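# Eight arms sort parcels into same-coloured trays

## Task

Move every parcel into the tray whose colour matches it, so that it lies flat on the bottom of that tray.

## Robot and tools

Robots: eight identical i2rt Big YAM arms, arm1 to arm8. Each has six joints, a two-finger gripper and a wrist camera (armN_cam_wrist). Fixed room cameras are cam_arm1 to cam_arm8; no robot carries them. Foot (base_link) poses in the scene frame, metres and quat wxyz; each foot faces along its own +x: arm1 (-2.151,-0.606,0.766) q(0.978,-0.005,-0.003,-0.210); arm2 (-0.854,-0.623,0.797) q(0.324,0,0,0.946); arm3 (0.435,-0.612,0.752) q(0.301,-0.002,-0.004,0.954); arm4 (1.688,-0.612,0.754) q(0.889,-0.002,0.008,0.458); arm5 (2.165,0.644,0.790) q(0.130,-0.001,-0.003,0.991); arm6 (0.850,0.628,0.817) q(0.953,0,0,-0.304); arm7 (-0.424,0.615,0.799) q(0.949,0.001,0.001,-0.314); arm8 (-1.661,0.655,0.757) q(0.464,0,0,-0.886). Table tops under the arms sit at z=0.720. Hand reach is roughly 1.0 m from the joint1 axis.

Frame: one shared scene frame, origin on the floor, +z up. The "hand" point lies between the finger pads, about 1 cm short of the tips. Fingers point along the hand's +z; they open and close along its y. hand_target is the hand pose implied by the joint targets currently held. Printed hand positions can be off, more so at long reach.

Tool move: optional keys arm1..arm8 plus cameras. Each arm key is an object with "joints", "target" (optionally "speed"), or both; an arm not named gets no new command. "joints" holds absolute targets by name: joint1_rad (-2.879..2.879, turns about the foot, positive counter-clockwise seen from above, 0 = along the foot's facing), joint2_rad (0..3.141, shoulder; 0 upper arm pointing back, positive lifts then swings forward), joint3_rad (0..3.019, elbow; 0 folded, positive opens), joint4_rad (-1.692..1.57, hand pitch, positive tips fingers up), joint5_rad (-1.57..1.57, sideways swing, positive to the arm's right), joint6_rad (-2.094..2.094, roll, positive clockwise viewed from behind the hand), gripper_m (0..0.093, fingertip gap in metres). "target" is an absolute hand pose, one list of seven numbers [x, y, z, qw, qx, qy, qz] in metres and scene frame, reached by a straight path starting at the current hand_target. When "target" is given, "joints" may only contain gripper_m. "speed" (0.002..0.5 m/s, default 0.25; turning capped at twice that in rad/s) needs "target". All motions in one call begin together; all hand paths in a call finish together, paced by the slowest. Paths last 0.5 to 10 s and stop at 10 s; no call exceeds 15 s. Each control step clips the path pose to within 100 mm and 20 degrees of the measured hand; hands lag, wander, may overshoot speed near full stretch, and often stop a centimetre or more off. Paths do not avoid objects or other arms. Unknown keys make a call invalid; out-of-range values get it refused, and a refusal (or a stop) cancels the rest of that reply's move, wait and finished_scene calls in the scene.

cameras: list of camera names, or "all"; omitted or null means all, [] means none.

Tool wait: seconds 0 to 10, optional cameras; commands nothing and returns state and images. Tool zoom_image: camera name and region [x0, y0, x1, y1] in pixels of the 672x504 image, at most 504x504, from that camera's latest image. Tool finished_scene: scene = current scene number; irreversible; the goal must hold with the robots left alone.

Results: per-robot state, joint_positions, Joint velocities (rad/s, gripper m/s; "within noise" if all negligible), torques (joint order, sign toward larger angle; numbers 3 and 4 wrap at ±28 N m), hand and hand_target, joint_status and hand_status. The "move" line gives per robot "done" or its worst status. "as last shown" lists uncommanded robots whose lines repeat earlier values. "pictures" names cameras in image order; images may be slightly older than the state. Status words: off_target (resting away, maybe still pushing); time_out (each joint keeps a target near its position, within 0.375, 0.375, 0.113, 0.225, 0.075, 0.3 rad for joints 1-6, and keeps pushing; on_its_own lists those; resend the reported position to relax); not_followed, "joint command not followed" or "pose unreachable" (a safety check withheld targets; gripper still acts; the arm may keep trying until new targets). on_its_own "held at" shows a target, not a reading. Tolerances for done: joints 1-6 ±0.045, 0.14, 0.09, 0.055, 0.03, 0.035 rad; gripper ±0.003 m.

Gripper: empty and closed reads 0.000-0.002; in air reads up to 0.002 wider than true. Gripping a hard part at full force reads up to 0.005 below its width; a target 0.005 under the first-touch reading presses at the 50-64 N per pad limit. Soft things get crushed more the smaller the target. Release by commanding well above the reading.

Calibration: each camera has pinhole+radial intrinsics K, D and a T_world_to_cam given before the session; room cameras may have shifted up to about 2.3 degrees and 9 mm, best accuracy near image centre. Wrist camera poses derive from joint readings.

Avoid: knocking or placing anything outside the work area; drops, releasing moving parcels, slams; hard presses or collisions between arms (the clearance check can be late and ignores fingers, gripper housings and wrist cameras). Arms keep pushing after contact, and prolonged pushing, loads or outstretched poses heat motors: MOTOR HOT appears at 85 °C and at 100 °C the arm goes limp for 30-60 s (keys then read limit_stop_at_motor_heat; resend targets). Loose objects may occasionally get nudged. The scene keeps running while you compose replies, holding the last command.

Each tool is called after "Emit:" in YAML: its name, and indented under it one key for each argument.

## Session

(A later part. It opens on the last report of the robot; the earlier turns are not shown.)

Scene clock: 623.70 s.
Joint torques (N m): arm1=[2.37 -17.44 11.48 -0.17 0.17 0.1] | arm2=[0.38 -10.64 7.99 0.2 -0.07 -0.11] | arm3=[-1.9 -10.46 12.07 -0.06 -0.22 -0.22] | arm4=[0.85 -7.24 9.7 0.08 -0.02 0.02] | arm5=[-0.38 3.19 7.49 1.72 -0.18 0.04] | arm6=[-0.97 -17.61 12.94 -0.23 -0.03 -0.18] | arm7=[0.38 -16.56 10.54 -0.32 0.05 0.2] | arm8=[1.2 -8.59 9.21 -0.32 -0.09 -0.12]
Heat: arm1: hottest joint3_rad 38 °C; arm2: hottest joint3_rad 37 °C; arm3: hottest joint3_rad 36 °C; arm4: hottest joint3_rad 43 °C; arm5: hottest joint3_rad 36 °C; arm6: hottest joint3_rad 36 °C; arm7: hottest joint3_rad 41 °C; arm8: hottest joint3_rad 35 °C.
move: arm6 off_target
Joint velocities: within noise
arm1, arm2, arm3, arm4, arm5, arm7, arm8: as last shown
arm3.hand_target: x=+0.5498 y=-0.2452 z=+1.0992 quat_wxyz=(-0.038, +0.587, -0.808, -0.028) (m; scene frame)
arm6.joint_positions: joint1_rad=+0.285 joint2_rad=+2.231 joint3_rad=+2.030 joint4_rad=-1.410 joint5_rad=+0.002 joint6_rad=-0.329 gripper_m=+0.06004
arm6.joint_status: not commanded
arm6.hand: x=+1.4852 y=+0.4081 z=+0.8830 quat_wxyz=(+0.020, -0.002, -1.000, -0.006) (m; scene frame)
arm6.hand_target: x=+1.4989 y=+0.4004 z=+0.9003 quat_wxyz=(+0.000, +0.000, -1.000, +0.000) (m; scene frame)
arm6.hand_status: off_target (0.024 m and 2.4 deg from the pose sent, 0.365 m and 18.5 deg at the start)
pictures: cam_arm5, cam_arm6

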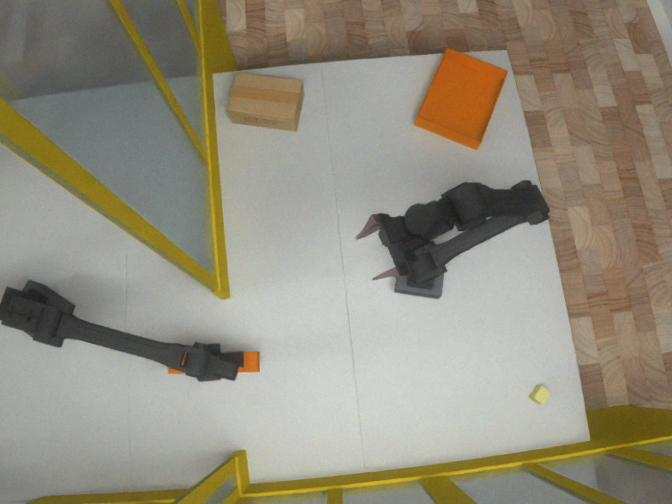

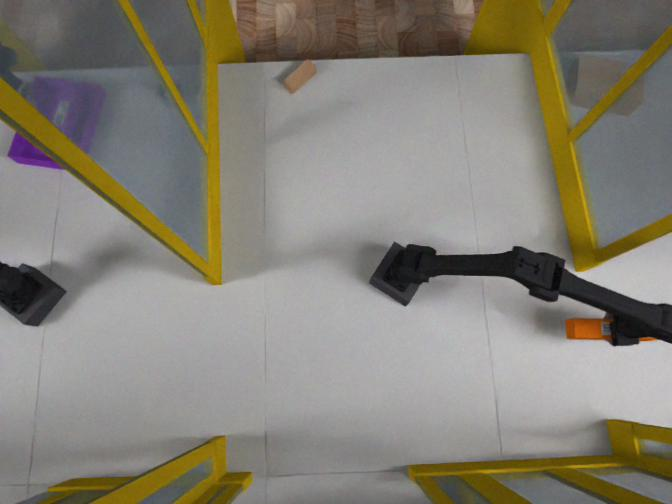

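Emit:
move:
  arm6: {"target":[1.51,0.4,0.757,0,0,1,0],"speed":0.18}
  arm5: {"target":[1.82,0.508,1.1,0,1,0,0],"speed":0.3}
  cameras: []

Emit:
move:
  arm6: {"joints":{"gripper_m":0.09}}
  cameras: []

Emit:
move:
  arm6: {"target":[1.205,0.50,1.1,0,0,1,0],"speed":0.35}
  cameras: ["cam_arm5"]

Emit:
move:
  arm5: {"target":[1.507,0.4,0.89,0,1,0,0],"speed":0.35}
  cameras: ["cam_arm5","arm5_cam_wrist"]

Scene clock: 634.37 s.
Joint torques (N m): arm1=[2.2 -17.61 11.56 -0.17 0.17 0.05] | arm2=[0.38 -10.64 7.99 0.2 -0.07 -0.11] | arm3=[-1.79 -10.52 12.03 -0.08 -0.23 -0.21] | arm4=[0.85 -7.24 9.7 0.08 -0.02 0.02] | arm5=[-1.38 -8.59 9.05 -0.12 -0.21 0.02] | arm6=[-0.62 -18.43 8.12 0.55 -0.05 -0.13] | arm7=[0.5 -16.79 10.59 -0.29 0.04 0.19] | arm8=[1.2 -8.41 9.2 -0.29 -0.1 -0.12]
Heat: arm1: hottest joint3_rad 39 °C; arm2: hottest joint3_rad 37 °C; arm3: hottest joint3_rad 36 °C; arm4: hottest joint3_rad 43 °C; arm5: hottest joint3_rad 37 °C; arm6: hottest joint3_rad 38 °C; arm7: hottest joint3_rad 41 °C; arm8: hottest joint3_rad 35 °C.
move: arm5 off_target; arm6 done
Joint velocities: within noise
arm1, arm2, arm4, arm7, arm8: as last shown
arm3.joint_positions: joint1_rad=-1.252 joint2_rad=+1.307 joint3_rad=+1.480 joint4_rad=-1.674 joint5_rad=-0.001 joint6_rad=+0.024 gripper_m=+0.08997
arm3.joint_status: not commanded
arm3.hand: x=+0.5437 y=-0.2479 z=+1.0886 quat_wxyz=(-0.031, +0.587, -0.809, -0.022) (m; scene frame)
arm3.hand_target: x=+0.5498 y=-0.2452 z=+1.0992 quat_wxyz=(-0.038, +0.587, -0.808, -0.028) (m; scene frame)
arm3.hand_status: not commanded
arm5.joint_positions: joint1_rad=+0.639 joint2_rad=+1.315 joint3_rad=+1.383 joint4_rad=-1.669 joint5_rad=-0.002 joint6_rad=+0.361 gripper_m=+0.09397
arm5.joint_status: not commanded
arm5.hand: x=+1.8241 y=+0.5074 z=+1.0826 quat_wxyz=(-0.007, +1.000, +0.009, +0.016) (m; scene frame)
arm5.hand_target: x=+1.8205 y=+0.5082 z=+1.0997 quat_wxyz=(+0.000, +1.000, +0.000, +0.000) (m; scene frame)
arm5.hand_status: off_target (0.018 m and 2.3 deg from the pose sent, 0.278 m and 59.3 deg at the start)
arm6.joint_positions: joint1_rad=+0.285 joint2_rad=+2.394 joint3_rad=+1.989 joint4_rad=-1.178 joint5_rad=+0.002 joint6_rad=-0.329 gripper_m=+0.06004
arm6.joint_status: not commanded
arm6.hand: x=+1.5057 y=+0.4010 z=+0.7587 quat_wxyz=(+0.006, -0.002, -1.000, -0.001) (m; scene frame)
arm6.hand_target: x=+1.5099 y=+0.4000 z=+0.7570 quat_wxyz=(+0.000, +0.000, -1.000, +0.000) (m; scene frame)
arm6.hand_status: done (0.005 m and 0.8 deg from the pose sent, 0.129 m and 2.3 deg at the start)
pictures: none
No camera images: "cameras" was empty.

Scene clock: 635.00 s.
Joint torques (N m): arm1=[2.26 -17.9 11.47 -0.24 0.19 0.06] | arm2=[0.38 -10.58 8.01 0.2 -0.07 -0.11] | arm3=[-1.85 -10.46 12.03 -0.05 -0.22 -0.21] | arm4=[0.79 -7.24 9.72 0.08 -0.02 0.02] | arm5=[-1.03 -8.64 9.02 -0.2 -0.2 0.05] | arm6=[-0.56 -18.2 8.12 0.57 -0.04 -0.13] | arm7=[0.44 -16.73 10.58 -0.34 0.05 0.19] | arm8=[1.44 -8.41 9.21 -0.21 -0.09 -0.09]
Heat: arm1: hottest joint3_rad 39 °C; arm2: hottest joint3_rad 37 °C; arm3: hottest joint3_rad 36 °C; arm4: hottest joint3_rad 43 °C; arm5: hottest joint3_rad 37 °C; arm6: hottest joint3_rad 37 °C; arm7: hottest joint3_rad 41 °C; arm8: hottest joint3_rad 35 °C.
move: arm6 done
Joint velocities: within noise
arm1, arm2, arm3, arm4, arm5, arm7, arm8: as last shown
arm5.hand: x=+1.8241 y=+0.5074 z=+1.0826 quat_wxyz=(-0.007, +1.000, +0.008, +0.016) (m; scene frame)
arm6.joint_positions: joint1_rad=+0.285 joint2_rad=+2.394 joint3_rad=+1.989 joint4_rad=-1.178 joint5_rad=+0.002 joint6_rad=-0.329 gripper_m=+0.08980
arm6.joint_status: all done
arm6.hand: x=+1.5057 y=+0.4010 z=+0.7587 quat_wxyz=(+0.006, -0.002, -1.000, -0.001) (m; scene frame)
arm6.hand_target: x=+1.5099 y=+0.4000 z=+0.7570 quat_wxyz=(+0.000, +0.000, -1.000, +0.000) (m; scene frame)
arm6.hand_status: not commanded
pictures: none
No camera images: "cameras" was empty.

Scene clock: 637.17 s.
Joint torques (N m): arm1=[2.61 -17.61 11.47 -0.2 0.17 0.08] | arm2=[0.38 -10.58 7.99 0.18 -0.07 -0.11] | arm3=[-1.9 -10.46 12.04 -0.05 -0.23 -0.22] | arm4=[0.85 -7.24 9.7 0.08 -0.03 0.02] | arm5=[-1.67 -8.64 9.09 -0.17 -0.18 0.02] | arm6=[-1.49 -7.36 9.88 -0.18 -0.05 -0.18] | arm7=[0.38 -16.62 10.58 -0.32 0.04 0.2] | arm8=[1.08 -8.47 9.22 -0.25 -0.08 -0.12]
Heat: arm1: hottest joint3_rad 39 °C; arm2: hottest joint3_rad 37 °C; arm3: hottest joint3_rad 36 °C; arm4: hottest joint3_rad 43 °C; arm5: hottest joint3_rad 37 °C; arm6: hottest joint3_rad 37 °C; arm7: hottest joint3_rad 41 °C; arm8: hottest joint3_rad 35 °C.
move: arm6 done
Joint velocities: within noise
arm1, arm2, arm3, arm4, arm5, arm7, arm8: as last shown
arm6.joint_positions: joint1_rad=+0.283 joint2_rad=+1.324 joint3_rad=+1.345 joint4_rad=-1.599 joint5_rad=+0.002 joint6_rad=-0.337 gripper_m=+0.08988
arm6.joint_status: not commanded
arm6.hand: x=+1.2048 y=+0.5045 z=+1.0934 quat_wxyz=(+0.004, +0.001, -1.000, -0.001) (m; scene frame)
arm6.hand_target: x=+1.2049 y=+0.5001 z=+1.0999 quat_wxyz=(+0.000, +0.000, -1.000, +0.000) (m; scene frame)
arm6.hand_status: done (0.008 m and 0.5 deg from the pose sent, 0.466 m and 0.8 deg at the start; pose on its path clipped on 5 of 65 steps)
pictures: cam_arm5

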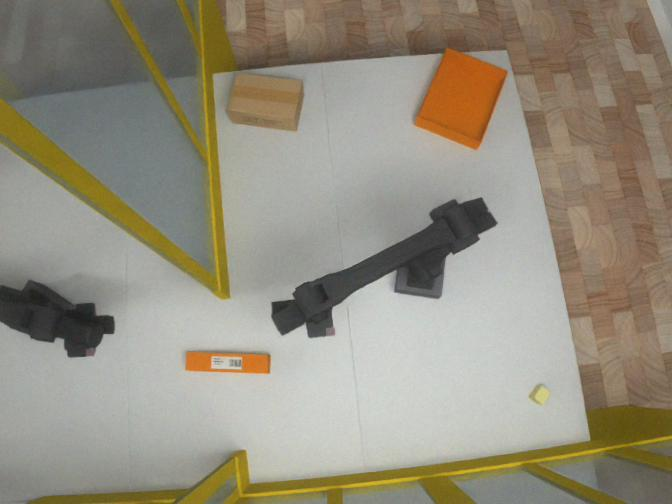

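Scene clock: 639.47 s.
Joint torques (N m): arm1=[2.55 -17.32 11.54 -0.13 0.2 0.1] | arm2=[0.38 -10.58 7.99 0.2 -0.07 -0.11] | arm3=[-1.85 -10.64 12.04 -0.05 -0.22 -0.23] | arm4=[0.79 -7.24 9.7 0.08 -0.02 0.02] | arm5=[-1.67 -19.78 10.02 -0.44 -0.18 -0.11] | arm6=[-1.49 -7.12 9.83 -0.18 -0.05 -0.18] | arm7=[0.56 -16.62 10.55 -0.35 0.04 0.19] | arm8=[1.44 -8.64 9.17 -0.27 -0.1 -0.1]
Heat: arm1: hottest joint3_rad 39 °C; arm2: hottest joint3_rad 37 °C; arm3: hottest joint3_rad 36 °C; arm4: hottest joint3_rad 43 °C; arm5: hottest joint3_rad 37 °C; arm6: hottest joint3_rad 37 °C; arm7: hottest joint3_rad 41 °C; arm8: hottest joint3_rad 35 °C.
move: arm5 off_target
Joint velocities: within noise
arm1, arm3, arm6, arm7: as last shown
arm2.joint_positions: joint1_rad=-1.432 joint2_rad=+1.326 joint3_rad=+1.426 joint4_rad=-1.650 joint5_rad=+0.002 joint6_rad=-0.253 gripper_m=+0.09293
arm2.joint_status: not commanded
arm2.hand: x=-0.6634 y=-0.2932 z=+1.1045 quat_wxyz=(-0.010, +0.606, -0.795, -0.004) (m; scene frame)
arm2.hand_target: x=-0.6650 y=-0.2940 z=+1.1001 quat_wxyz=(+0.000, +0.609, -0.793, +0.000) (m; scene frame)
arm2.hand_status: not commanded
arm4.joint_positions: joint1_rad=+1.846 joint2_rad=+1.301 joint3_rad=+1.509 joint4_rad=-1.686 joint5_rad=+0.011 joint6_rad=-0.334 gripper_m=+0.09290
arm4.joint_status: not commanded
arm4.hand: x=+1.3322 y=-0.4770 z=+1.1046 quat_wxyz=(-0.016, +0.999, -0.005, -0.048) (m; scene frame)
arm4.hand_target: x=+1.3329 y=-0.4800 z=+1.0994 quat_wxyz=(-0.013, +0.999, +0.000, -0.037) (m; scene frame)
arm4.hand_status: not commanded
arm5.joint_positions: joint1_rad=+0.622 joint2_rad=+2.272 joint3_rad=+2.148 joint4_rad=-1.483 joint5_rad=-0.002 joint6_rad=+0.361 gripper_m=+0.09397
arm5.joint_status: not commanded
arm5.hand: x=+1.5206 y=+0.4007 z=+0.8691 quat_wxyz=(-0.009, +1.000, +0.000, +0.019) (m; scene frame)
arm5.hand_target: x=+1.5079 y=+0.4005 z=+0.8902 quat_wxyz=(+0.000, +1.000, +0.000, -0.001) (m; scene frame)
arm5.hand_status: off_target (0.025 m and 2.4 deg from the pose sent, 0.386 m and 2.3 deg at the start)
arm6.hand_target: x=+1.2050 y=+0.5001 z=+1.0999 quat_wxyz=(+0.000, +0.000, -1.000, +0.000) (m; scene frame)
arm8.joint_positions: joint1_rad=+0.404 joint2_rad=+1.289 joint3_rad=+1.491 joint4_rad=-1.672 joint5_rad=+0.000 joint6_rad=+0.148 gripper_m=+0.09292
arm8.joint_status: not commanded
arm8.hand: x=-1.7380 y=+0.2830 z=+1.1031 quat_wxyz=(-0.035, -0.818, -0.572, +0.037) (m; scene frame)
arm8.hand_target: x=-1.7400 y=+0.2849 z=+1.0993 quat_wxyz=(-0.029, -0.818, -0.573, +0.031) (m; scene frame)
arm8.hand_status: not commanded
pictures: arm5_cam_wrist, cam_arm5
camera_calibration:
arm5_cam_wrist: T_world_to_cam=[[0.0113643, 0.999671, 0.0229737, -0.436763], [0.798178, -0.0229081, 0.601986, -1.72008], [0.602315, 0.0114959, -0.798176, -0.102716], [0, 0, 0, 1]] pos_world=[1.43976, 0.398396, 0.963514]

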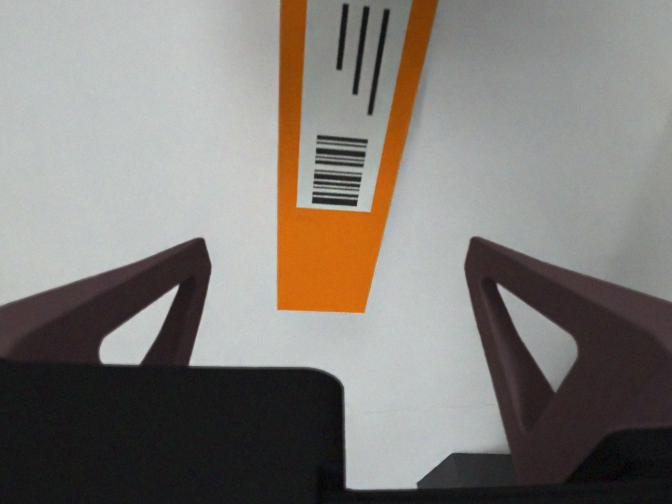

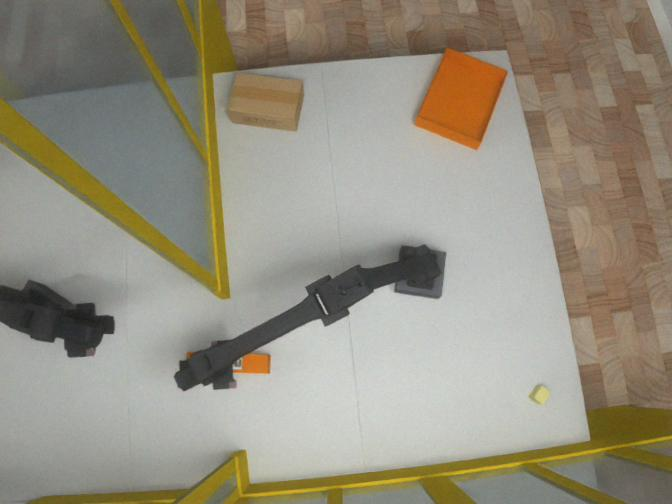

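Emit:
move:
  arm5: {"target":[1.486,0.4,0.80,0,1,0,0],"speed":0.2}
  cameras: ["arm5_cam_wrist"]

Scene clock: 646.63 s.
Joint torques (N m): arm1=[2.55 -17.61 11.49 -0.17 0.21 0.07] | arm2=[0.38 -10.58 7.99 0.18 -0.07 -0.11] | arm3=[-1.79 -10.46 12.03 -0.03 -0.22 -0.22] | arm4=[0.85 -7.24 9.7 0.08 -0.03 0.02] | arm5=[-1.67 -22.36 8.66 0.51 -0.17 -0.16] | arm6=[-1.44 -7.12 9.84 -0.16 -0.04 -0.17] | arm7=[0.56 -16.79 10.63 -0.36 0.05 0.2] | arm8=[1.32 -8.35 9.26 -0.27 -0.09 -0.1]
Heat: arm1: hottest joint3_rad 39 °C; arm2: hottest joint3_rad 37 °C; arm3: hottest joint3_rad 37 °C; arm4: hottest joint3_rad 43 °C; arm5: hottest joint3_rad 38 °C; arm6: hottest joint3_rad 37 °C; arm7: hottest joint3_rad 41 °C; arm8: hottest joint3_rad 35 °C.
move: arm5 off_target
Joint velocities: within noise
arm1, arm2, arm3, arm4, arm6, arm7, arm8: as last shown
arm5.joint_positions: joint1_rad=+0.612 joint2_rad=+2.408 joint3_rad=+2.148 joint4_rad=-1.367 joint5_rad=-0.002 joint6_rad=+0.355 gripper_m=+0.09397
arm5.joint_status: not commanded
arm5.hand: x=+1.5038 y=+0.4023 z=+0.7765 quat_wxyz=(-0.012, +1.000, -0.002, +0.029) (m; scene frame)
arm5.hand_target: x=+1.4870 y=+0.4003 z=+0.8006 quat_wxyz=(+0.000, +1.000, +0.000, +0.000) (m; scene frame)
arm5.hand_status: off_target (0.030 m and 3.6 deg from the pose sent, 0.077 m and 2.4 deg at the start)
arm6.hand: x=+1.2047 y=+0.5043 z=+1.0934 quat_wxyz=(+0.004, +0.001, -1.000, -0.001) (m; scene frame)
arm6.hand_target: x=+1.2049 y=+0.5000 z=+1.0999 quat_wxyz=(+0.000, +0.000, -1.000, +0.000) (m; scene frame)
pictures: arm5_cam_wrist
camera_calibration:
arm5_cam_wrist: T_world_to_cam=[[0.0144086, 0.999455, 0.029711, -0.445734], [0.786933, -0.0296664, 0.616325, -1.64244], [0.61687, 0.0145002, -0.786932, -0.198337], [0, 0, 0, 1]] pos_world=[1.42126, 0.399642, 0.869441]

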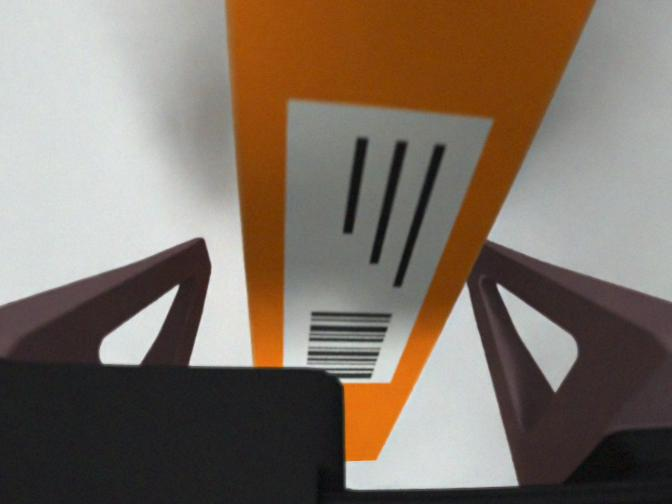

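Emit:
move:
  arm5: {"target":[1.486,0.405,0.765,0,0.9994,-0.035,0],"speed":0.2}
  cameras: ["arm5_cam_wrist","cam_arm5"]

Scene clock: 652.90 s.
Joint torques (N m): arm1=[2.32 -17.49 11.49 -0.16 0.19 0.06] | arm2=[0.38 -10.58 7.99 0.2 -0.07 -0.12] | arm3=[-1.85 -10.64 12.04 -0.05 -0.22 -0.23] | arm4=[0.79 -7.24 9.7 0.08 -0.02 0.02] | arm5=[-1.2 -21.36 6.67 0.64 -0.16 0.03] | arm6=[-1.38 -7.24 9.81 -0.14 -0.04 -0.17] | arm7=[0.38 -16.67 10.56 -0.31 0.05 0.19] | arm8=[1.14 -8.41 9.18 -0.27 -0.1 -0.1]
Heat: arm1: hottest joint3_rad 39 °C; arm2: hottest joint3_rad 37 °C; arm3: hottest joint3_rad 37 °C; arm4: hottest joint3_rad 43 °C; arm5: hottest joint3_rad 38 °C; arm6: hottest joint3_rad 37 °C; arm7: hottest joint3_rad 41 °C; arm8: hottest joint3_rad 35 °C.
move: arm5 done
Joint velocities: within noise
arm1.joint_positions: joint1_rad=-1.524 joint2_rad=+1.948 joint3_rad=+1.966 joint4_rad=-1.616 joint5_rad=+0.004 joint6_rad=+0.222 gripper_m=+0.08990
arm1.joint_status: not commanded
arm1.hand: x=-2.3738 y=-1.1609 z=+0.9892 quat_wxyz=(+0.006, -0.884, -0.467, -0.008) (m; scene frame)
arm1.hand_target: x=-2.3699 y=-1.1695 z=+1.0000 quat_wxyz=(+0.000, -0.883, -0.469, +0.000) (m; scene frame)
arm1.hand_status: not commanded
arm2, arm3, arm4, arm6, arm8: as last shown
arm4.hand: x=+1.3323 y=-0.4769 z=+1.1046 quat_wxyz=(-0.016, +0.999, -0.005, -0.048) (m; scene frame)
arm4.hand_target: x=+1.3330 y=-0.4799 z=+1.0994 quat_wxyz=(-0.013, +0.999, +0.000, -0.037) (m; scene frame)
arm5.joint_positions: joint1_rad=+0.605 joint2_rad=+2.414 joint3_rad=+2.137 joint4_rad=-1.299 joint5_rad=-0.003 joint6_rad=+0.398 gripper_m=+0.09397
arm5.joint_status: not commanded
arm5.hand: x=+1.4911 y=+0.4025 z=+0.7672 quat_wxyz=(-0.003, +1.000, -0.027, +0.005) (m; scene frame)
arm5.hand_target: x=+1.4862 y=+0.4050 z=+0.7649 quat_wxyz=(+0.000, +0.999, -0.035, +0.000) (m; scene frame)
arm5.hand_status: done (0.006 m and 1.2 deg from the pose sent, 0.021 m and 5.2 deg at the start)
arm7.joint_positions: joint1_rad=+2.180 joint2_rad=+1.954 joint3_rad=+1.910 joint4_rad=-1.530 joint5_rad=-0.002 joint6_rad=+0.154 gripper_m=+0.08994
arm7.joint_status: not commanded
arm7.hand: x=-0.4048 y=+1.2212 z=+0.9942 quat_wxyz=(+0.001, +0.639, -0.769, +0.000) (m; scene frame)
arm7.hand_target: x=-0.4100 y=+1.2200 z=+0.9999 quat_wxyz=(+0.000, +0.639, -0.769, +0.000) (m; scene frame)
arm7.hand_status: not commanded
pictures: arm5_cam_wrist, cam_arm5
camera_calibration:
arm5_cam_wrist: T_world_to_cam=[[0.0643318, 0.997863, 0.0114431, -0.505252], [0.81329, -0.0590705, 0.578853, -1.62542], [0.578292, -0.0279321, -0.815352, -0.101398], [0, 0, 0, 1]] pos_world=[1.41308, 0.405326, 0.863983]

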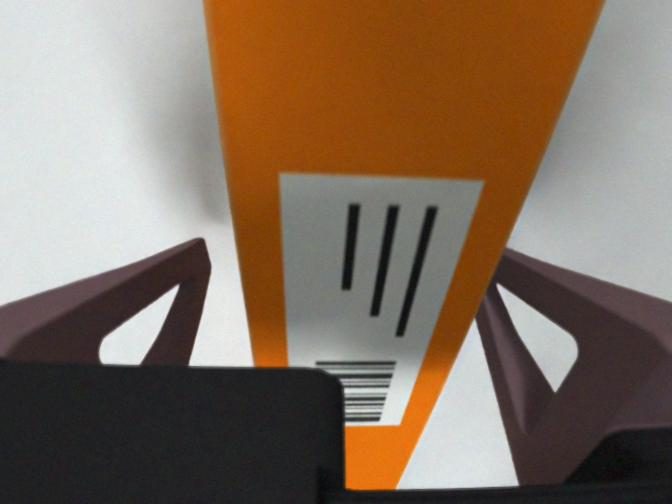

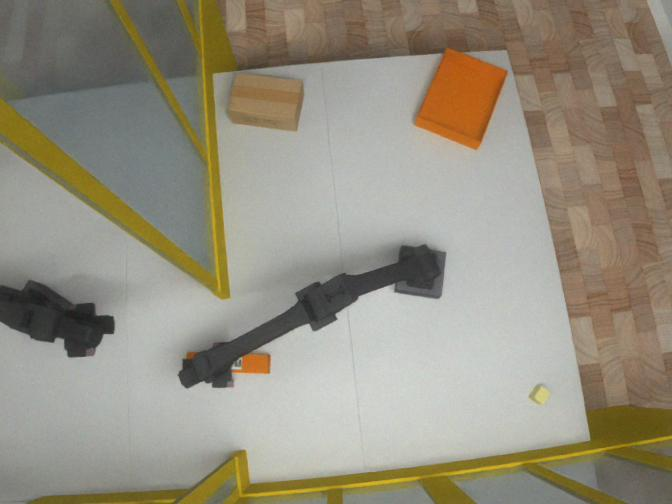

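Emit:
move:
  arm5: {"target":[1.486,0.411,0.745,0,0.9994,-0.035,0],"speed":0.2}
  cameras: []

Emit:
move:
  arm5: {"joints":{"gripper_m":0.045}}
  cameras: ["arm5_cam_wrist"]

Emit:
move:
  arm5: {"target":[1.82,0.508,1.1,0,0.9994,-0.035,0],"speed":0.35}
  cameras: ["cam_arm5"]

Emit:
move:
  arm5: {"joints":{"joint1_rad":-1.686,"joint6_rad":0.0}}
  cameras: ["cam_arm5"]

Emit:
move:
  arm5: {"target":[2.425,1.300,0.92,0,-0.5045,0.8634,0],"speed":0.35}
  cameras: ["cam_arm5","arm5_cam_wrist"]

Emit:
zoom_image:
  camera: "cam_arm5"
  region: [390, 20, 540, 170]

Scene clock: 663.97 s.
Joint torques (N m): arm1=[2.49 -17.55 11.51 -0.23 0.16 0.05] | arm2=[0.38 -10.58 7.99 0.2 -0.07 -0.11] | arm3=[-1.79 -10.4 12.04 -0.05 -0.22 -0.22] | arm4=[0.79 -7.3 9.7 0.08 -0.03 0.02] | arm5=[-1.38 -20.78 6.5 0.83 -0.04 -0.05] | arm6=[-1.49 -7.18 9.84 -0.17 -0.05 -0.18] | arm7=[0.44 -16.73 10.59 -0.28 0.05 0.19] | arm8=[1.26 -8.41 9.22 -0.25 -0.1 -0.1]
Heat: arm1: hottest joint3_rad 39 °C; arm2: hottest joint3_rad 37 °C; arm3: hottest joint3_rad 37 °C; arm4: hottest joint3_rad 43 °C; arm5: hottest joint3_rad 38 °C; arm6: hottest joint3_rad 38 °C; arm7: hottest joint3_rad 41 °C; arm8: hottest joint3_rad 35 °C.
move: arm5 done
Joint velocities: within noise
arm1, arm2, arm3, arm4, arm6, arm7, arm8: as last shown
arm5.joint_positions: joint1_rad=+0.598 joint2_rad=+2.424 joint3_rad=+2.111 joint4_rad=-1.258 joint5_rad=-0.006 joint6_rad=+0.398 gripper_m=+0.09397
arm5.joint_status: not commanded
arm5.hand: x=+1.4900 y=+0.4074 z=+0.7513 quat_wxyz=(+0.000, +1.000, -0.031, +0.003) (m; scene frame)
arm5.hand_target: x=+1.4861 y=+0.4109 z=+0.7451 quat_wxyz=(+0.000, +0.999, -0.035, +0.000) (m; scene frame)
arm5.hand_status: done (0.008 m and 0.6 deg from the pose sent, 0.024 m and 1.2 deg at the start)
pictures: none
No camera images: "cameras" was empty.

Scene clock: 664.67 s.
Joint torques (N m): arm1=[2.32 -17.32 11.49 -0.18 0.18 0.07] | arm2=[0.38 -10.58 7.99 0.2 -0.07 -0.11] | arm3=[-1.79 -10.52 12.05 -0.03 -0.22 -0.21] | arm4=[0.79 -7.24 9.7 0.08 -0.02 0.02] | arm5=[-0.73 -20.37 6.68 0.81 0.03 -0.03] | arm6=[-1.49 -7.18 9.83 -0.17 -0.05 -0.18] | arm7=[0.5 -16.5 10.5 -0.29 0.05 0.19] | arm8=[1.2 -8.47 9.28 -0.34 -0.1 -0.1]
Heat: arm1: hottest joint3_rad 39 °C; arm2: hottest joint3_rad 37 °C; arm3: hottest joint3_rad 37 °C; arm4: hottest joint3_rad 43 °C; arm5: hottest joint3_rad 38 °C; arm6: hottest joint3_rad 38 °C; arm7: hottest joint3_rad 41 °C; arm8: hottest joint3_rad 35 °C.
move: arm5 off_target
Joint velocities: within noise
arm1, arm2, arm3, arm4, arm6, arm7, arm8: as last shown
arm5.joint_positions: joint1_rad=+0.598 joint2_rad=+2.424 joint3_rad=+2.111 joint4_rad=-1.258 joint5_rad=-0.007 joint6_rad=+0.399 gripper_m=+0.05862
arm5.joint_status: gripper_m off_target (ended at +0.05865, target +0.04500)
arm5.hand: x=+1.4901 y=+0.4073 z=+0.7510 quat_wxyz=(+0.000, +1.000, -0.031, +0.003) (m; scene frame)
arm5.hand_target: x=+1.4862 y=+0.4110 z=+0.7450 quat_wxyz=(+0.000, +0.999, -0.035, +0.000) (m; scene frame)
arm5.hand_status: not commanded
pictures: arm5_cam_wrist
camera_calibration:
arm5_cam_wrist: T_world_to_cam=[[0.0731282, 0.997308, 0.00535058, -0.51805], [0.815087, -0.0628566, 0.575918, -1.61388], [0.574704, -0.0377547, -0.81749, -0.10295], [0, 0, 0, 1]] pos_world=[1.4125, 0.411325, 0.848072]

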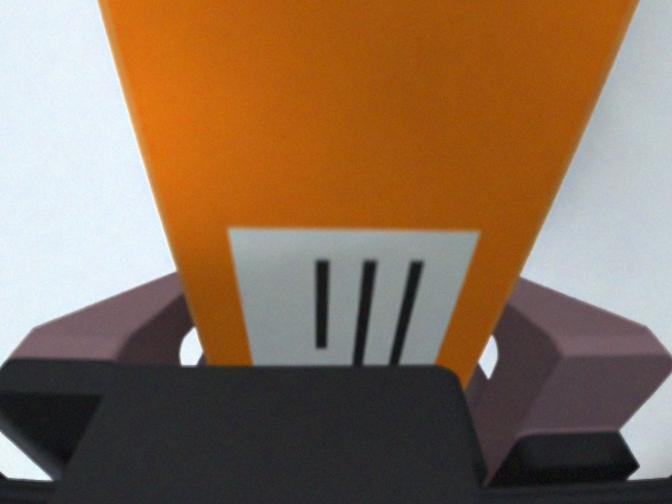

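Scene clock: 666.97 s.
Joint torques (N m): arm1=[2.49 -17.44 11.51 -0.21 0.17 0.08] | arm2=[0.38 -10.58 7.99 0.2 -0.07 -0.12] | arm3=[-1.9 -10.52 12.03 -0.03 -0.22 -0.21] | arm4=[0.85 -7.24 9.7 0.08 -0.02 0.02] | arm5=[-0.21 -7.3 8.4 0.03 -0.08 0.08] | arm6=[-1.49 -7.24 9.84 -0.17 -0.04 -0.18] | arm7=[0.44 -16.73 10.58 -0.27 0.04 0.2] | arm8=[1.2 -8.47 9.17 -0.27 -0.09 -0.11]
Heat: arm1: hottest joint3_rad 39 °C; arm2: hottest joint3_rad 37 °C; arm3: hottest joint3_rad 37 °C; arm4: hottest joint3_rad 43 °C; arm5: hottest joint3_rad 38 °C; arm6: hottest joint3_rad 38 °C; arm7: hottest joint3_rad 41 °C; arm8: hottest joint3_rad 35 °C.
move: arm5 done
Joint velocities: within noise
arm1, arm2, arm4, arm6, arm7, arm8: as last shown
arm3.joint_positions: joint1_rad=-1.252 joint2_rad=+1.307 joint3_rad=+1.480 joint4_rad=-1.674 joint5_rad=-0.001 joint6_rad=+0.024 gripper_m=+0.08997
arm3.joint_status: not commanded
arm3.hand: x=+0.5437 y=-0.2479 z=+1.0886 quat_wxyz=(-0.031, +0.587, -0.809, -0.022) (m; scene frame)
arm3.hand_target: x=+0.5498 y=-0.2452 z=+1.0992 quat_wxyz=(-0.038, +0.587, -0.808, -0.028) (m; scene frame)
arm3.hand_status: not commanded
arm5.joint_positions: joint1_rad=+0.625 joint2_rad=+1.302 joint3_rad=+1.393 joint4_rad=-1.669 joint5_rad=-0.005 joint6_rad=+0.430 gripper_m=+0.05863
arm5.joint_status: not commanded
arm5.hand: x=+1.8224 y=+0.5117 z=+1.0908 quat_wxyz=(-0.002, +0.999, -0.033, +0.006) (m; scene frame)
arm5.hand_target: x=+1.8201 y=+0.5081 z=+1.0999 quat_wxyz=(+0.000, +0.999, -0.035, +0.000) (m; scene frame)
arm5.hand_status: done (0.010 m and 0.8 deg from the pose sent, 0.491 m and 0.6 deg at the start)
pictures: cam_arm5

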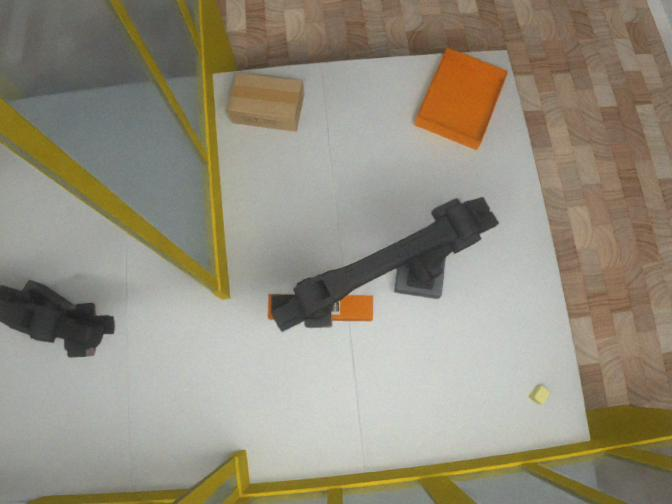

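Scene clock: 669.47 s.
Joint torques (N m): arm1=[1.9 -17.73 11.49 -0.25 0.16 0.07] | arm2=[0.38 -10.58 7.99 0.2 -0.07 -0.12] | arm3=[-1.85 -10.4 12.03 -0.06 -0.22 -0.22] | arm4=[0.79 -7.24 9.72 0.08 -0.02 0.02] | arm5=[-0.85 -7.94 8.47 -0.09 -0.21 -0.11] | arm6=[-1.44 -7.18 9.84 -0.17 -0.04 -0.18] | arm7=[0.56 -16.73 10.61 -0.25 0.05 0.19] | arm8=[1.32 -8.53 9.16 -0.28 -0.11 -0.11]
Heat: arm1: hottest joint3_rad 39 °C; arm2: hottest joint3_rad 37 °C; arm3: hottest joint3_rad 37 °C; arm4: hottest joint3_rad 43 °C; arm5: hottest joint3_rad 38 °C; arm6: hottest joint3_rad 38 °C; arm7: hottest joint3_rad 41 °C; arm8: hottest joint3_rad 35 °C.
move: arm5 done
Joint velocities: within noise
arm1, arm2, arm3, arm4, arm6, arm7, arm8: as last shown
arm5.joint_positions: joint1_rad=-1.690 joint2_rad=+1.309 joint3_rad=+1.393 joint4_rad=-1.670 joint5_rad=-0.003 joint6_rad=+0.009 gripper_m=+0.05862
arm5.joint_status: all done
arm5.hand: x=+2.2995 y=+0.9825 z=+1.0931 quat_wxyz=(+0.004, +0.557, -0.831, +0.001) (m; scene frame)
arm5.hand_target: x=+2.2987 y=+0.9852 z=+1.1046 quat_wxyz=(-0.004, +0.562, -0.827, -0.005) (m; scene frame)
arm5.hand_status: not commanded
pictures: cam_arm5

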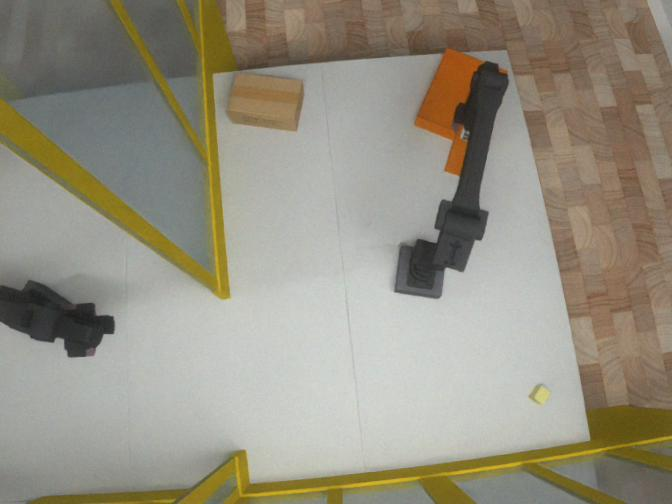

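Scene clock: 671.80 s.
Joint torques (N m): arm1=[1.9 -17.44 11.45 -0.17 0.18 0.09] | arm2=[0.38 -10.64 7.99 0.2 -0.07 -0.11] | arm3=[-1.79 -10.46 12.07 -0.06 -0.23 -0.21] | arm4=[0.85 -7.24 9.72 0.08 -0.02 0.02] | arm5=[-0.97 -20.48 10.29 -0.17 -0.08 0.05] | arm6=[-1.49 -7.12 9.83 -0.18 -0.05 -0.17] | arm7=[0.44 -16.67 10.54 -0.27 0.04 0.19] | arm8=[1.26 -8.47 9.22 -0.28 -0.07 -0.09]
Heat: arm1: hottest joint3_rad 39 °C; arm2: hottest joint3_rad 37 °C; arm3: hottest joint3_rad 37 °C; arm4: hottest joint3_rad 43 °C; arm5: hottest joint3_rad 38 °C; arm6: hottest joint3_rad 38 °C; arm7: hottest joint3_rad 41 °C; arm8: hottest joint3_rad 35 °C.
move: arm5 off_target
Joint velocities: within noise
arm1, arm2, arm3, arm4, arm7, arm8: as last shown
arm5.joint_positions: joint1_rad=-1.690 joint2_rad=+2.303 joint3_rad=+2.255 joint4_rad=-1.575 joint5_rad=-0.003 joint6_rad=+0.125 gripper_m=+0.05861
arm5.joint_status: not commanded
arm5.hand: x=+2.4218 y=+1.2881 z=+0.8981 quat_wxyz=(+0.018, +0.508, -0.861, +0.013) (m; scene frame)
arm5.hand_target: x=+2.4247 y=+1.2989 z=+0.9199 quat_wxyz=(+0.000, +0.505, -0.863, +0.000) (m; scene frame)
arm5.hand_status: off_target (0.025 m and 2.6 deg from the pose sent, 0.383 m and 7.1 deg at the start)
arm6.joint_positions: joint1_rad=+0.283 joint2_rad=+1.324 joint3_rad=+1.345 joint4_rad=-1.599 joint5_rad=+0.002 joint6_rad=-0.337 gripper_m=+0.08988
arm6.joint_status: not commanded
arm6.hand: x=+1.2047 y=+0.5043 z=+1.0934 quat_wxyz=(+0.004, +0.001, -1.000, -0.001) (m; scene frame)
arm6.hand_target: x=+1.2049 y=+0.5000 z=+1.0999 quat_wxyz=(+0.000, +0.000, -1.000, +0.000) (m; scene frame)
arm6.hand_status: not commanded
pictures: arm5_cam_wrist, cam_arm5
camera_calibration:
arm5_cam_wrist: T_world_to_cam=[[0.869958, -0.493029, 0.00979348, -1.47949], [-0.397016, -0.688484, 0.606934, 1.31092], [-0.292493, -0.531895, -0.794692, 2.23131], [0, 0, 0, 1]] pos_world=[2.4602, 1.35994, 0.992053]

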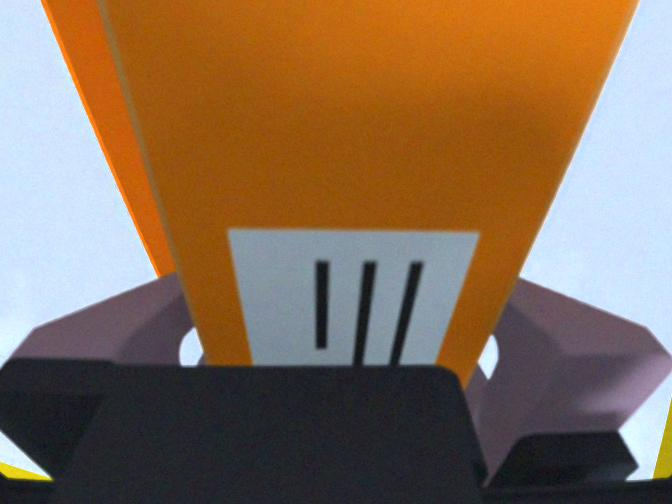

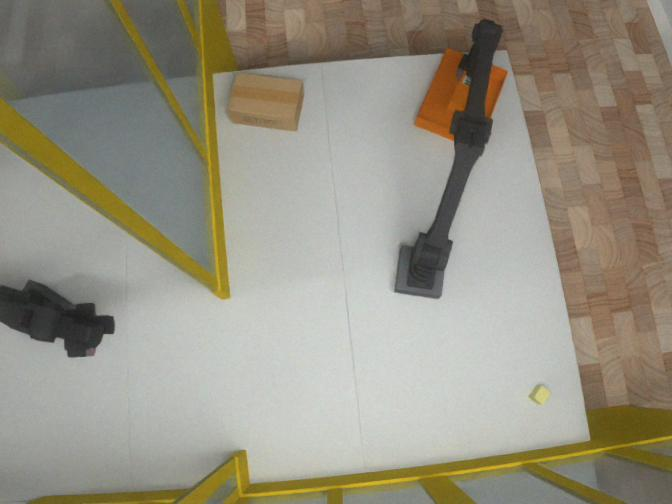

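Scaled by 3.360.

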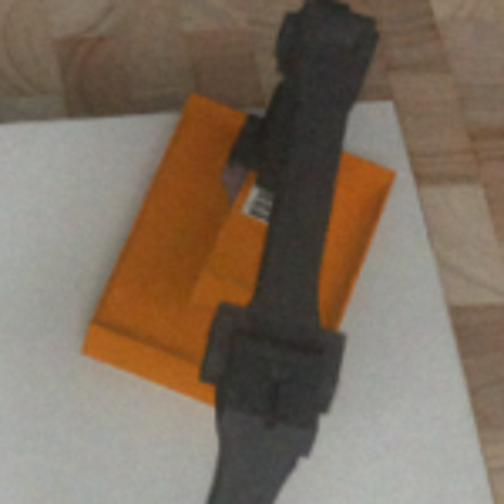

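Emit:
move:
  arm5: {"target":[2.41,1.308,0.83,0,-0.5045,0.8634,0],"speed":0.2}
  cameras: ["cam_arm5","arm5_cam_wrist"]

Emit:
zoom_image:
  camera: "cam_arm5"
  region: [350, 0, 650, 225]

Scene clock: 699.47 s.
Joint torques (N m): arm1=[2.49 -17.67 11.51 -0.25 0.17 0.11] | arm2=[0.38 -10.64 7.99 0.18 -0.07 -0.11] | arm3=[-1.9 -10.46 12.04 -0.06 -0.22 -0.21] | arm4=[0.79 -7.24 9.7 0.08 -0.02 0.02] | arm5=[-1.2 -21.19 7.25 0.66 -0.08 0.07] | arm6=[-1.49 -7.12 9.83 -0.14 -0.05 -0.18] | arm7=[0.32 -16.79 10.56 -0.34 0.05 0.2] | arm8=[1.2 -8.59 9.17 -0.23 -0.1 -0.11]
Heat: arm1: hottest joint3_rad 40 °C; arm2: hottest joint3_rad 37 °C; arm3: hottest joint3_rad 37 °C; arm4: hottest joint3_rad 43 °C; arm5: hottest joint3_rad 39 °C; arm6: hottest joint3_rad 38 °C; arm7: hottest joint3_rad 41 °C; arm8: hottest joint3_rad 35 °C.
move: arm5 off_target
Joint velocities: within noise
arm1, arm3, arm6, arm7: as last shown
arm2.joint_positions: joint1_rad=-1.432 joint2_rad=+1.326 joint3_rad=+1.426 joint4_rad=-1.650 joint5_rad=+0.002 joint6_rad=-0.253 gripper_m=+0.09293
arm2.joint_status: not commanded
arm2.hand: x=-0.6634 y=-0.2932 z=+1.1045 quat_wxyz=(-0.010, +0.606, -0.795, -0.004) (m; scene frame)
arm2.hand_target: x=-0.6650 y=-0.2940 z=+1.1001 quat_wxyz=(+0.000, +0.609, -0.793, +0.000) (m; scene frame)
arm2.hand_status: not commanded
arm4.joint_positions: joint1_rad=+1.846 joint2_rad=+1.301 joint3_rad=+1.509 joint4_rad=-1.686 joint5_rad=+0.011 joint6_rad=-0.334 gripper_m=+0.09290
arm4.joint_status: not commanded
arm4.hand: x=+1.3323 y=-0.4769 z=+1.1046 quat_wxyz=(-0.016, +0.999, -0.005, -0.048) (m; scene frame)
arm4.hand_target: x=+1.3330 y=-0.4799 z=+1.0994 quat_wxyz=(-0.013, +0.999, +0.000, -0.037) (m; scene frame)
arm4.hand_status: not commanded
arm5.joint_positions: joint1_rad=-1.666 joint2_rad=+2.358 joint3_rad=+2.137 joint4_rad=-1.395 joint5_rad=-0.003 joint6_rad=+0.149 gripper_m=+0.05861
arm5.joint_status: not commanded
arm5.hand: x=+2.4084 y=+1.2995 z=+0.8155 quat_wxyz=(+0.015, +0.508, -0.861, +0.011) (m; scene frame)
arm5.hand_target: x=+2.4099 y=+1.3077 z=+0.8302 quat_wxyz=(+0.000, +0.505, -0.863, +0.000) (m; scene frame)
arm5.hand_status: off_target (0.017 m and 2.3 deg from the pose sent, 0.072 m and 2.6 deg at the start)
arm8.joint_positions: joint1_rad=+0.404 joint2_rad=+1.289 joint3_rad=+1.491 joint4_rad=-1.672 joint5_rad=+0.000 joint6_rad=+0.148 gripper_m=+0.09292
arm8.joint_status: not commanded
arm8.hand: x=-1.7380 y=+0.2830 z=+1.1031 quat_wxyz=(-0.035, -0.818, -0.572, +0.037) (m; scene frame)
arm8.hand_target: x=-1.7400 y=+0.2849 z=+1.0993 quat_wxyz=(-0.029, -0.818, -0.573, +0.031) (m; scene frame)
arm8.hand_status: not commanded
pictures: arm5_cam_wrist, cam_arm5
camera_calibration:
arm5_cam_wrist: T_world_to_cam=[[0.869938, -0.49306, 0.0100099, -1.46146], [-0.399051, -0.691856, 0.601742, 1.37708], [-0.289769, -0.527473, -0.798628, 2.15874], [0, 0, 0, 1]] pos_world=[2.44644, 1.37083, 0.910012]

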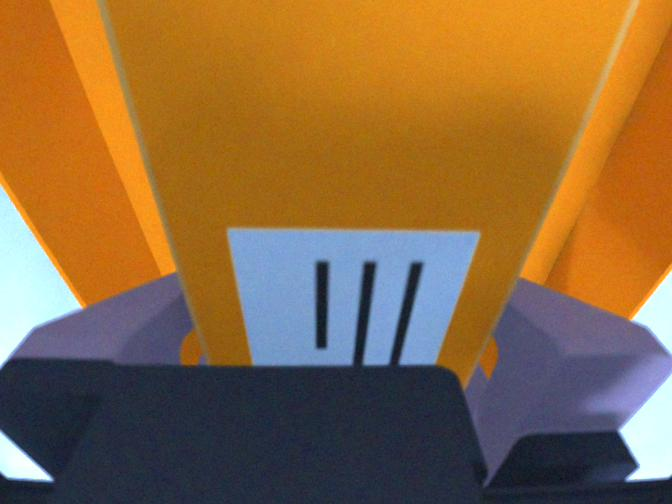

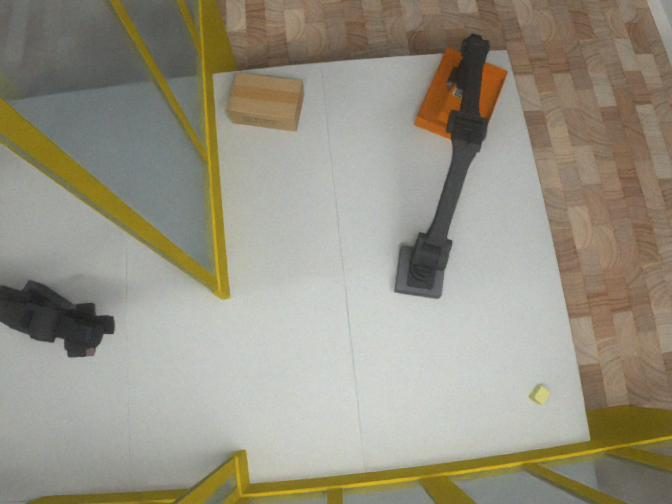

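Scaled by 1.680.

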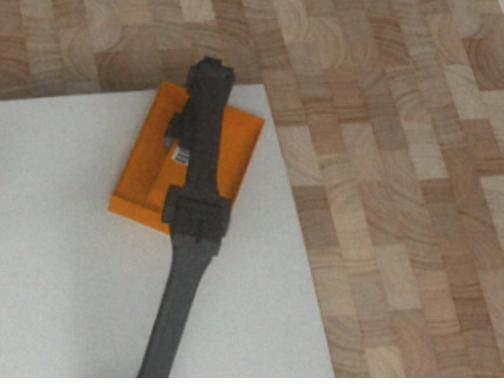

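Emit:
move:
  arm5: {"target":[2.41,1.308,0.757,0,-0.5045,0.8634,0],"speed":0.1}
  cameras: ["arm5_cam_wrist","cam_arm5"]

Emit:
zoom_image:
  camera: "cam_arm5"
  region: [350, 0, 650, 225]

Scene clock: 706.63 s.
Joint torques (N m): arm1=[2.73 -17.61 11.51 -0.23 0.17 0.09] | arm2=[0.38 -10.64 7.99 0.18 -0.07 -0.11] | arm3=[-1.79 -10.52 12.05 -0.06 -0.21 -0.21] | arm4=[0.79 -7.24 9.7 0.08 -0.02 0.02] | arm5=[-0.5 -20.78 6.83 0.58 -0.19 0.04] | arm6=[-1.49 -7.18 9.83 -0.16 -0.05 -0.18] | arm7=[0.5 -16.73 10.56 -0.35 0.05 0.19] | arm8=[1.32 -8.47 9.28 -0.31 -0.09 -0.1]
Heat: arm1: hottest joint3_rad 40 °C; arm2: hottest joint3_rad 37 °C; arm3: hottest joint3_rad 37 °C; arm4: hottest joint3_rad 43 °C; arm5: hottest joint3_rad 39 °C; arm6: hottest joint3_rad 38 °C; arm7: hottest joint3_rad 41 °C; arm8: hottest joint3_rad 35 °C.
move: arm5 done
Joint velocities: within noise
arm1, arm2, arm3, arm4, arm6, arm7, arm8: as last shown
arm5.joint_positions: joint1_rad=-1.666 joint2_rad=+2.408 joint3_rad=+2.064 joint4_rad=-1.251 joint5_rad=+0.000 joint6_rad=+0.150 gripper_m=+0.05861
arm5.joint_status: not commanded
arm5.hand: x=+2.4100 y=+1.3022 z=+0.7540 quat_wxyz=(+0.006, +0.508, -0.862, +0.006) (m; scene frame)
arm5.hand_target: x=+2.4100 y=+1.3079 z=+0.7569 quat_wxyz=(+0.000, +0.505, -0.863, +0.000) (m; scene frame)
arm5.hand_status: done (0.007 m and 1.1 deg from the pose sent, 0.059 m and 2.3 deg at the start)
pictures: arm5_cam_wrist, cam_arm5
camera_calibration:
arm5_cam_wrist: T_world_to_cam=[[0.869329, -0.494139, 0.00970694, -1.45785], [-0.405822, -0.70247, 0.584675, 1.45962], [-0.282092, -0.512214, -0.81121, 2.08261], [0, 0, 0, 1]] pos_world=[2.44719, 1.3717, 0.850176]

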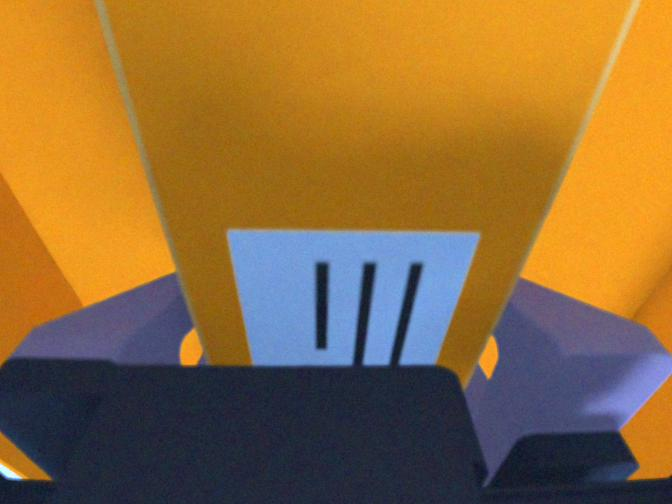

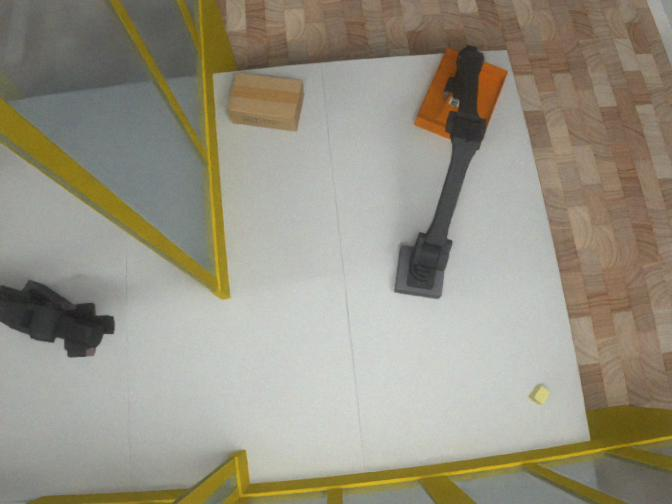

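Scaled by 1.680.

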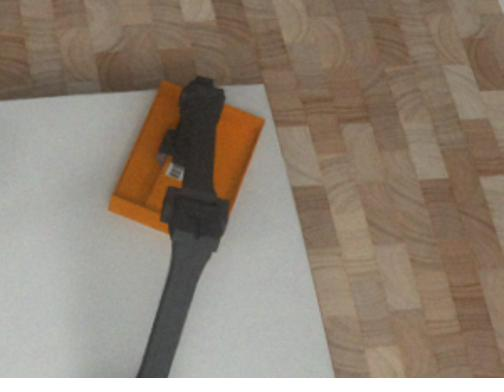

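Emit:
move:
  arm5: {"joints":{"gripper_m":0.09}}
  cameras: []

Emit:
move:
  arm5: {"target":[2.40,1.29,0.9,0,-0.5045,0.8634,0],"speed":0.15}
  cameras: []

Emit:
move:
  arm5: {"joints":{"joint1_rad":-0.9}}
  cameras: ["cam_arm5"]

Emit:
zoom_image:
  camera: "cam_arm5"
  region: [350, 0, 650, 225]

Scene clock: 714.33 s.
Joint torques (N m): arm1=[2.26 -17.38 11.52 -0.1 0.2 0.06] | arm2=[0.38 -10.64 8.01 0.2 -0.07 -0.11] | arm3=[-1.9 -10.34 12.05 -0.06 -0.22 -0.21] | arm4=[0.79 -7.24 9.7 0.08 -0.02 0.02] | arm5=[-0.67 -21.77 6.35 0.7 -0.2 0.03] | arm6=[-1.49 -7.24 9.85 -0.17 -0.05 -0.17] | arm7=[0.5 -16.56 10.61 -0.38 0.04 0.19] | arm8=[1.26 -8.64 9.21 -0.34 -0.1 -0.09]
Heat: arm1: hottest joint3_rad 40 °C; arm2: hottest joint3_rad 37 °C; arm3: hottest joint3_rad 37 °C; arm4: hottest joint3_rad 43 °C; arm5: hottest joint3_rad 39 °C; arm6: hottest joint3_rad 38 °C; arm7: hottest joint3_rad 41 °C; arm8: hottest joint3_rad 35 °C.
move: arm5 done
Joint velocities: within noise
arm1.joint_positions: joint1_rad=-1.524 joint2_rad=+1.948 joint3_rad=+1.966 joint4_rad=-1.616 joint5_rad=+0.004 joint6_rad=+0.222 gripper_m=+0.08990
arm1.joint_status: not commanded
arm1.hand: x=-2.3738 y=-1.1609 z=+0.9892 quat_wxyz=(+0.006, -0.884, -0.467, -0.008) (m; scene frame)
arm1.hand_target: x=-2.3699 y=-1.1695 z=+1.0000 quat_wxyz=(+0.000, -0.883, -0.469, +0.000) (m; scene frame)
arm1.hand_status: not commanded
arm2, arm3, arm4, arm6, arm8: as last shown
arm5.joint_positions: joint1_rad=-1.666 joint2_rad=+2.408 joint3_rad=+2.064 joint4_rad=-1.251 joint5_rad=+0.000 joint6_rad=+0.150 gripper_m=+0.08981
arm5.joint_status: all done
arm5.hand: x=+2.4100 y=+1.3022 z=+0.7540 quat_wxyz=(+0.006, +0.508, -0.862, +0.006) (m; scene frame)
arm5.hand_target: x=+2.4100 y=+1.3079 z=+0.7569 quat_wxyz=(+0.000, +0.505, -0.863, +0.000) (m; scene frame)
arm5.hand_status: not commanded
arm7.joint_positions: joint1_rad=+2.180 joint2_rad=+1.954 joint3_rad=+1.910 joint4_rad=-1.530 joint5_rad=-0.002 joint6_rad=+0.154 gripper_m=+0.08994
arm7.joint_status: not commanded
arm7.hand: x=-0.4048 y=+1.2212 z=+0.9942 quat_wxyz=(+0.001, +0.639, -0.769, +0.000) (m; scene frame)
arm7.hand_target: x=-0.4100 y=+1.2200 z=+0.9999 quat_wxyz=(+0.000, +0.639, -0.769, +0.000) (m; scene frame)
arm7.hand_status: not commanded
pictures: none
No camera images: "cameras" was empty.

Scene clock: 716.03 s.
Joint torques (N m): arm1=[2.26 -17.44 11.51 -0.1 0.19 0.08] | arm2=[0.38 -10.58 7.99 0.2 -0.07 -0.11] | arm3=[-1.85 -10.58 12.03 -0.05 -0.22 -0.22] | arm4=[0.79 -7.24 9.7 0.08 -0.02 0.02] | arm5=[-0.5 -21.25 9.84 -0.14 -0.19 0.05] | arm6=[-1.44 -7.12 9.83 -0.17 -0.04 -0.18] | arm7=[0.56 -16.62 10.62 -0.27 0.05 0.21] | arm8=[1.14 -8.59 9.24 -0.29 -0.09 -0.11]
Heat: arm1: hottest joint3_rad 40 °C; arm2: hottest joint3_rad 37 °C; arm3: hottest joint3_rad 37 °C; arm4: hottest joint3_rad 43 °C; arm5: hottest joint3_rad 39 °C; arm6: hottest joint3_rad 38 °C; arm7: hottest joint3_rad 41 °C; arm8: hottest joint3_rad 35 °C.
move: arm5 off_target
Joint velocities: within noise
arm1, arm2, arm3, arm4, arm6, arm7, arm8: as last shown
arm5.joint_positions: joint1_rad=-1.666 joint2_rad=+2.256 joint3_rad=+2.087 joint4_rad=-1.471 joint5_rad=+0.000 joint6_rad=+0.154 gripper_m=+0.08990
arm5.joint_status: not commanded
arm5.hand: x=+2.3997 y=+1.2749 z=+0.8660 quat_wxyz=(+0.024, +0.506, -0.862, +0.020) (m; scene frame)
arm5.hand_target: x=+2.3995 y=+1.2885 z=+0.9001 quat_wxyz=(+0.000, +0.505, -0.863, +0.000) (m; scene frame)
arm5.hand_status: off_target (0.037 m and 3.6 deg from the pose sent, 0.147 m and 1.1 deg at the start)
pictures: none
No camera images: "cameras" was empty.

Scene clock: 718.23 s.
Joint torques (N m): arm1=[2.2 -17.49 11.41 -0.18 0.17 0.09] | arm2=[0.38 -10.58 7.99 0.2 -0.07 -0.12] | arm3=[-1.73 -10.64 12 -0.03 -0.23 -0.21] | arm4=[0.79 -7.24 9.7 0.08 -0.02 0.02] | arm5=[-0.85 -22.07 9.26 -0.23 -0.09 0.02] | arm6=[-1.44 -7.12 9.85 -0.18 -0.05 -0.17] | arm7=[0.62 -16.91 10.59 -0.34 0.05 0.2] | arm8=[1.03 -8.23 9.22 -0.24 -0.09 -0.11]
Heat: arm1: hottest joint3_rad 40 °C; arm2: hottest joint3_rad 37 °C; arm3: hottest joint3_rad 37 °C; arm4: hottest joint3_rad 43 °C; arm5: hottest joint3_rad 39 °C; arm6: hottest joint3_rad 38 °C; arm7: hottest joint3_rad 41 °C; arm8: hottest joint3_rad 35 °C.
move: arm5 done
Joint velocities: within noise
arm1, arm2, arm3, arm4, arm6, arm7, arm8: as last shown
arm4.hand: x=+1.3322 y=-0.4770 z=+1.1046 quat_wxyz=(-0.016, +0.999, -0.005, -0.048) (m; scene frame)
arm4.hand_target: x=+1.3329 y=-0.4800 z=+1.0994 quat_wxyz=(-0.013, +0.999, +0.000, -0.037) (m; scene frame)
arm5.joint_positions: joint1_rad=-0.900 joint2_rad=+2.256 joint3_rad=+2.095 joint4_rad=-1.471 joint5_rad=-0.002 joint6_rad=+0.156 gripper_m=+0.08990
arm5.joint_status: all done
arm5.hand: x=+1.8953 y=+1.2637 z=+0.8669 quat_wxyz=(+0.012, +0.790, -0.612, +0.026) (m; scene frame)
arm5.hand_target: x=+1.8907 y=+1.2733 z=+0.8981 quat_wxyz=(-0.001, +0.789, -0.615, +0.002) (m; scene frame)
arm5.hand_status: not commanded
pictures: cam_arm5

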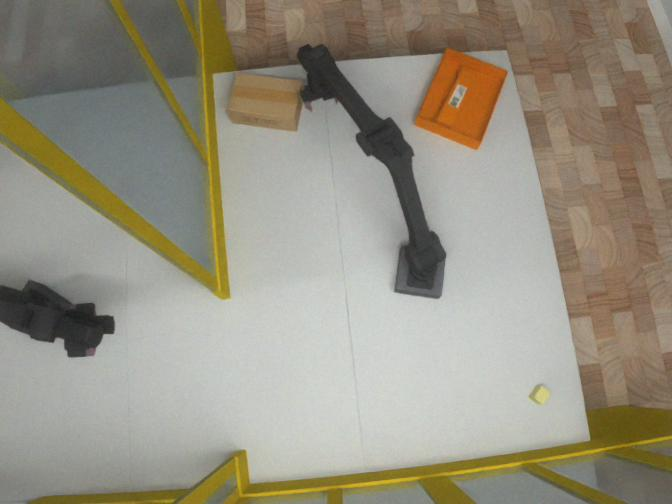

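Scaled by 1.680.

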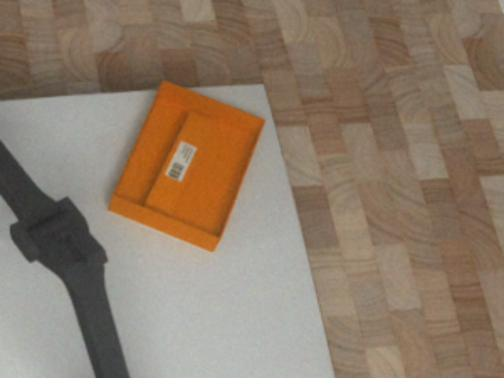

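Emit:
finished_scene:
  scene: 1

The scene is finished: the task was done.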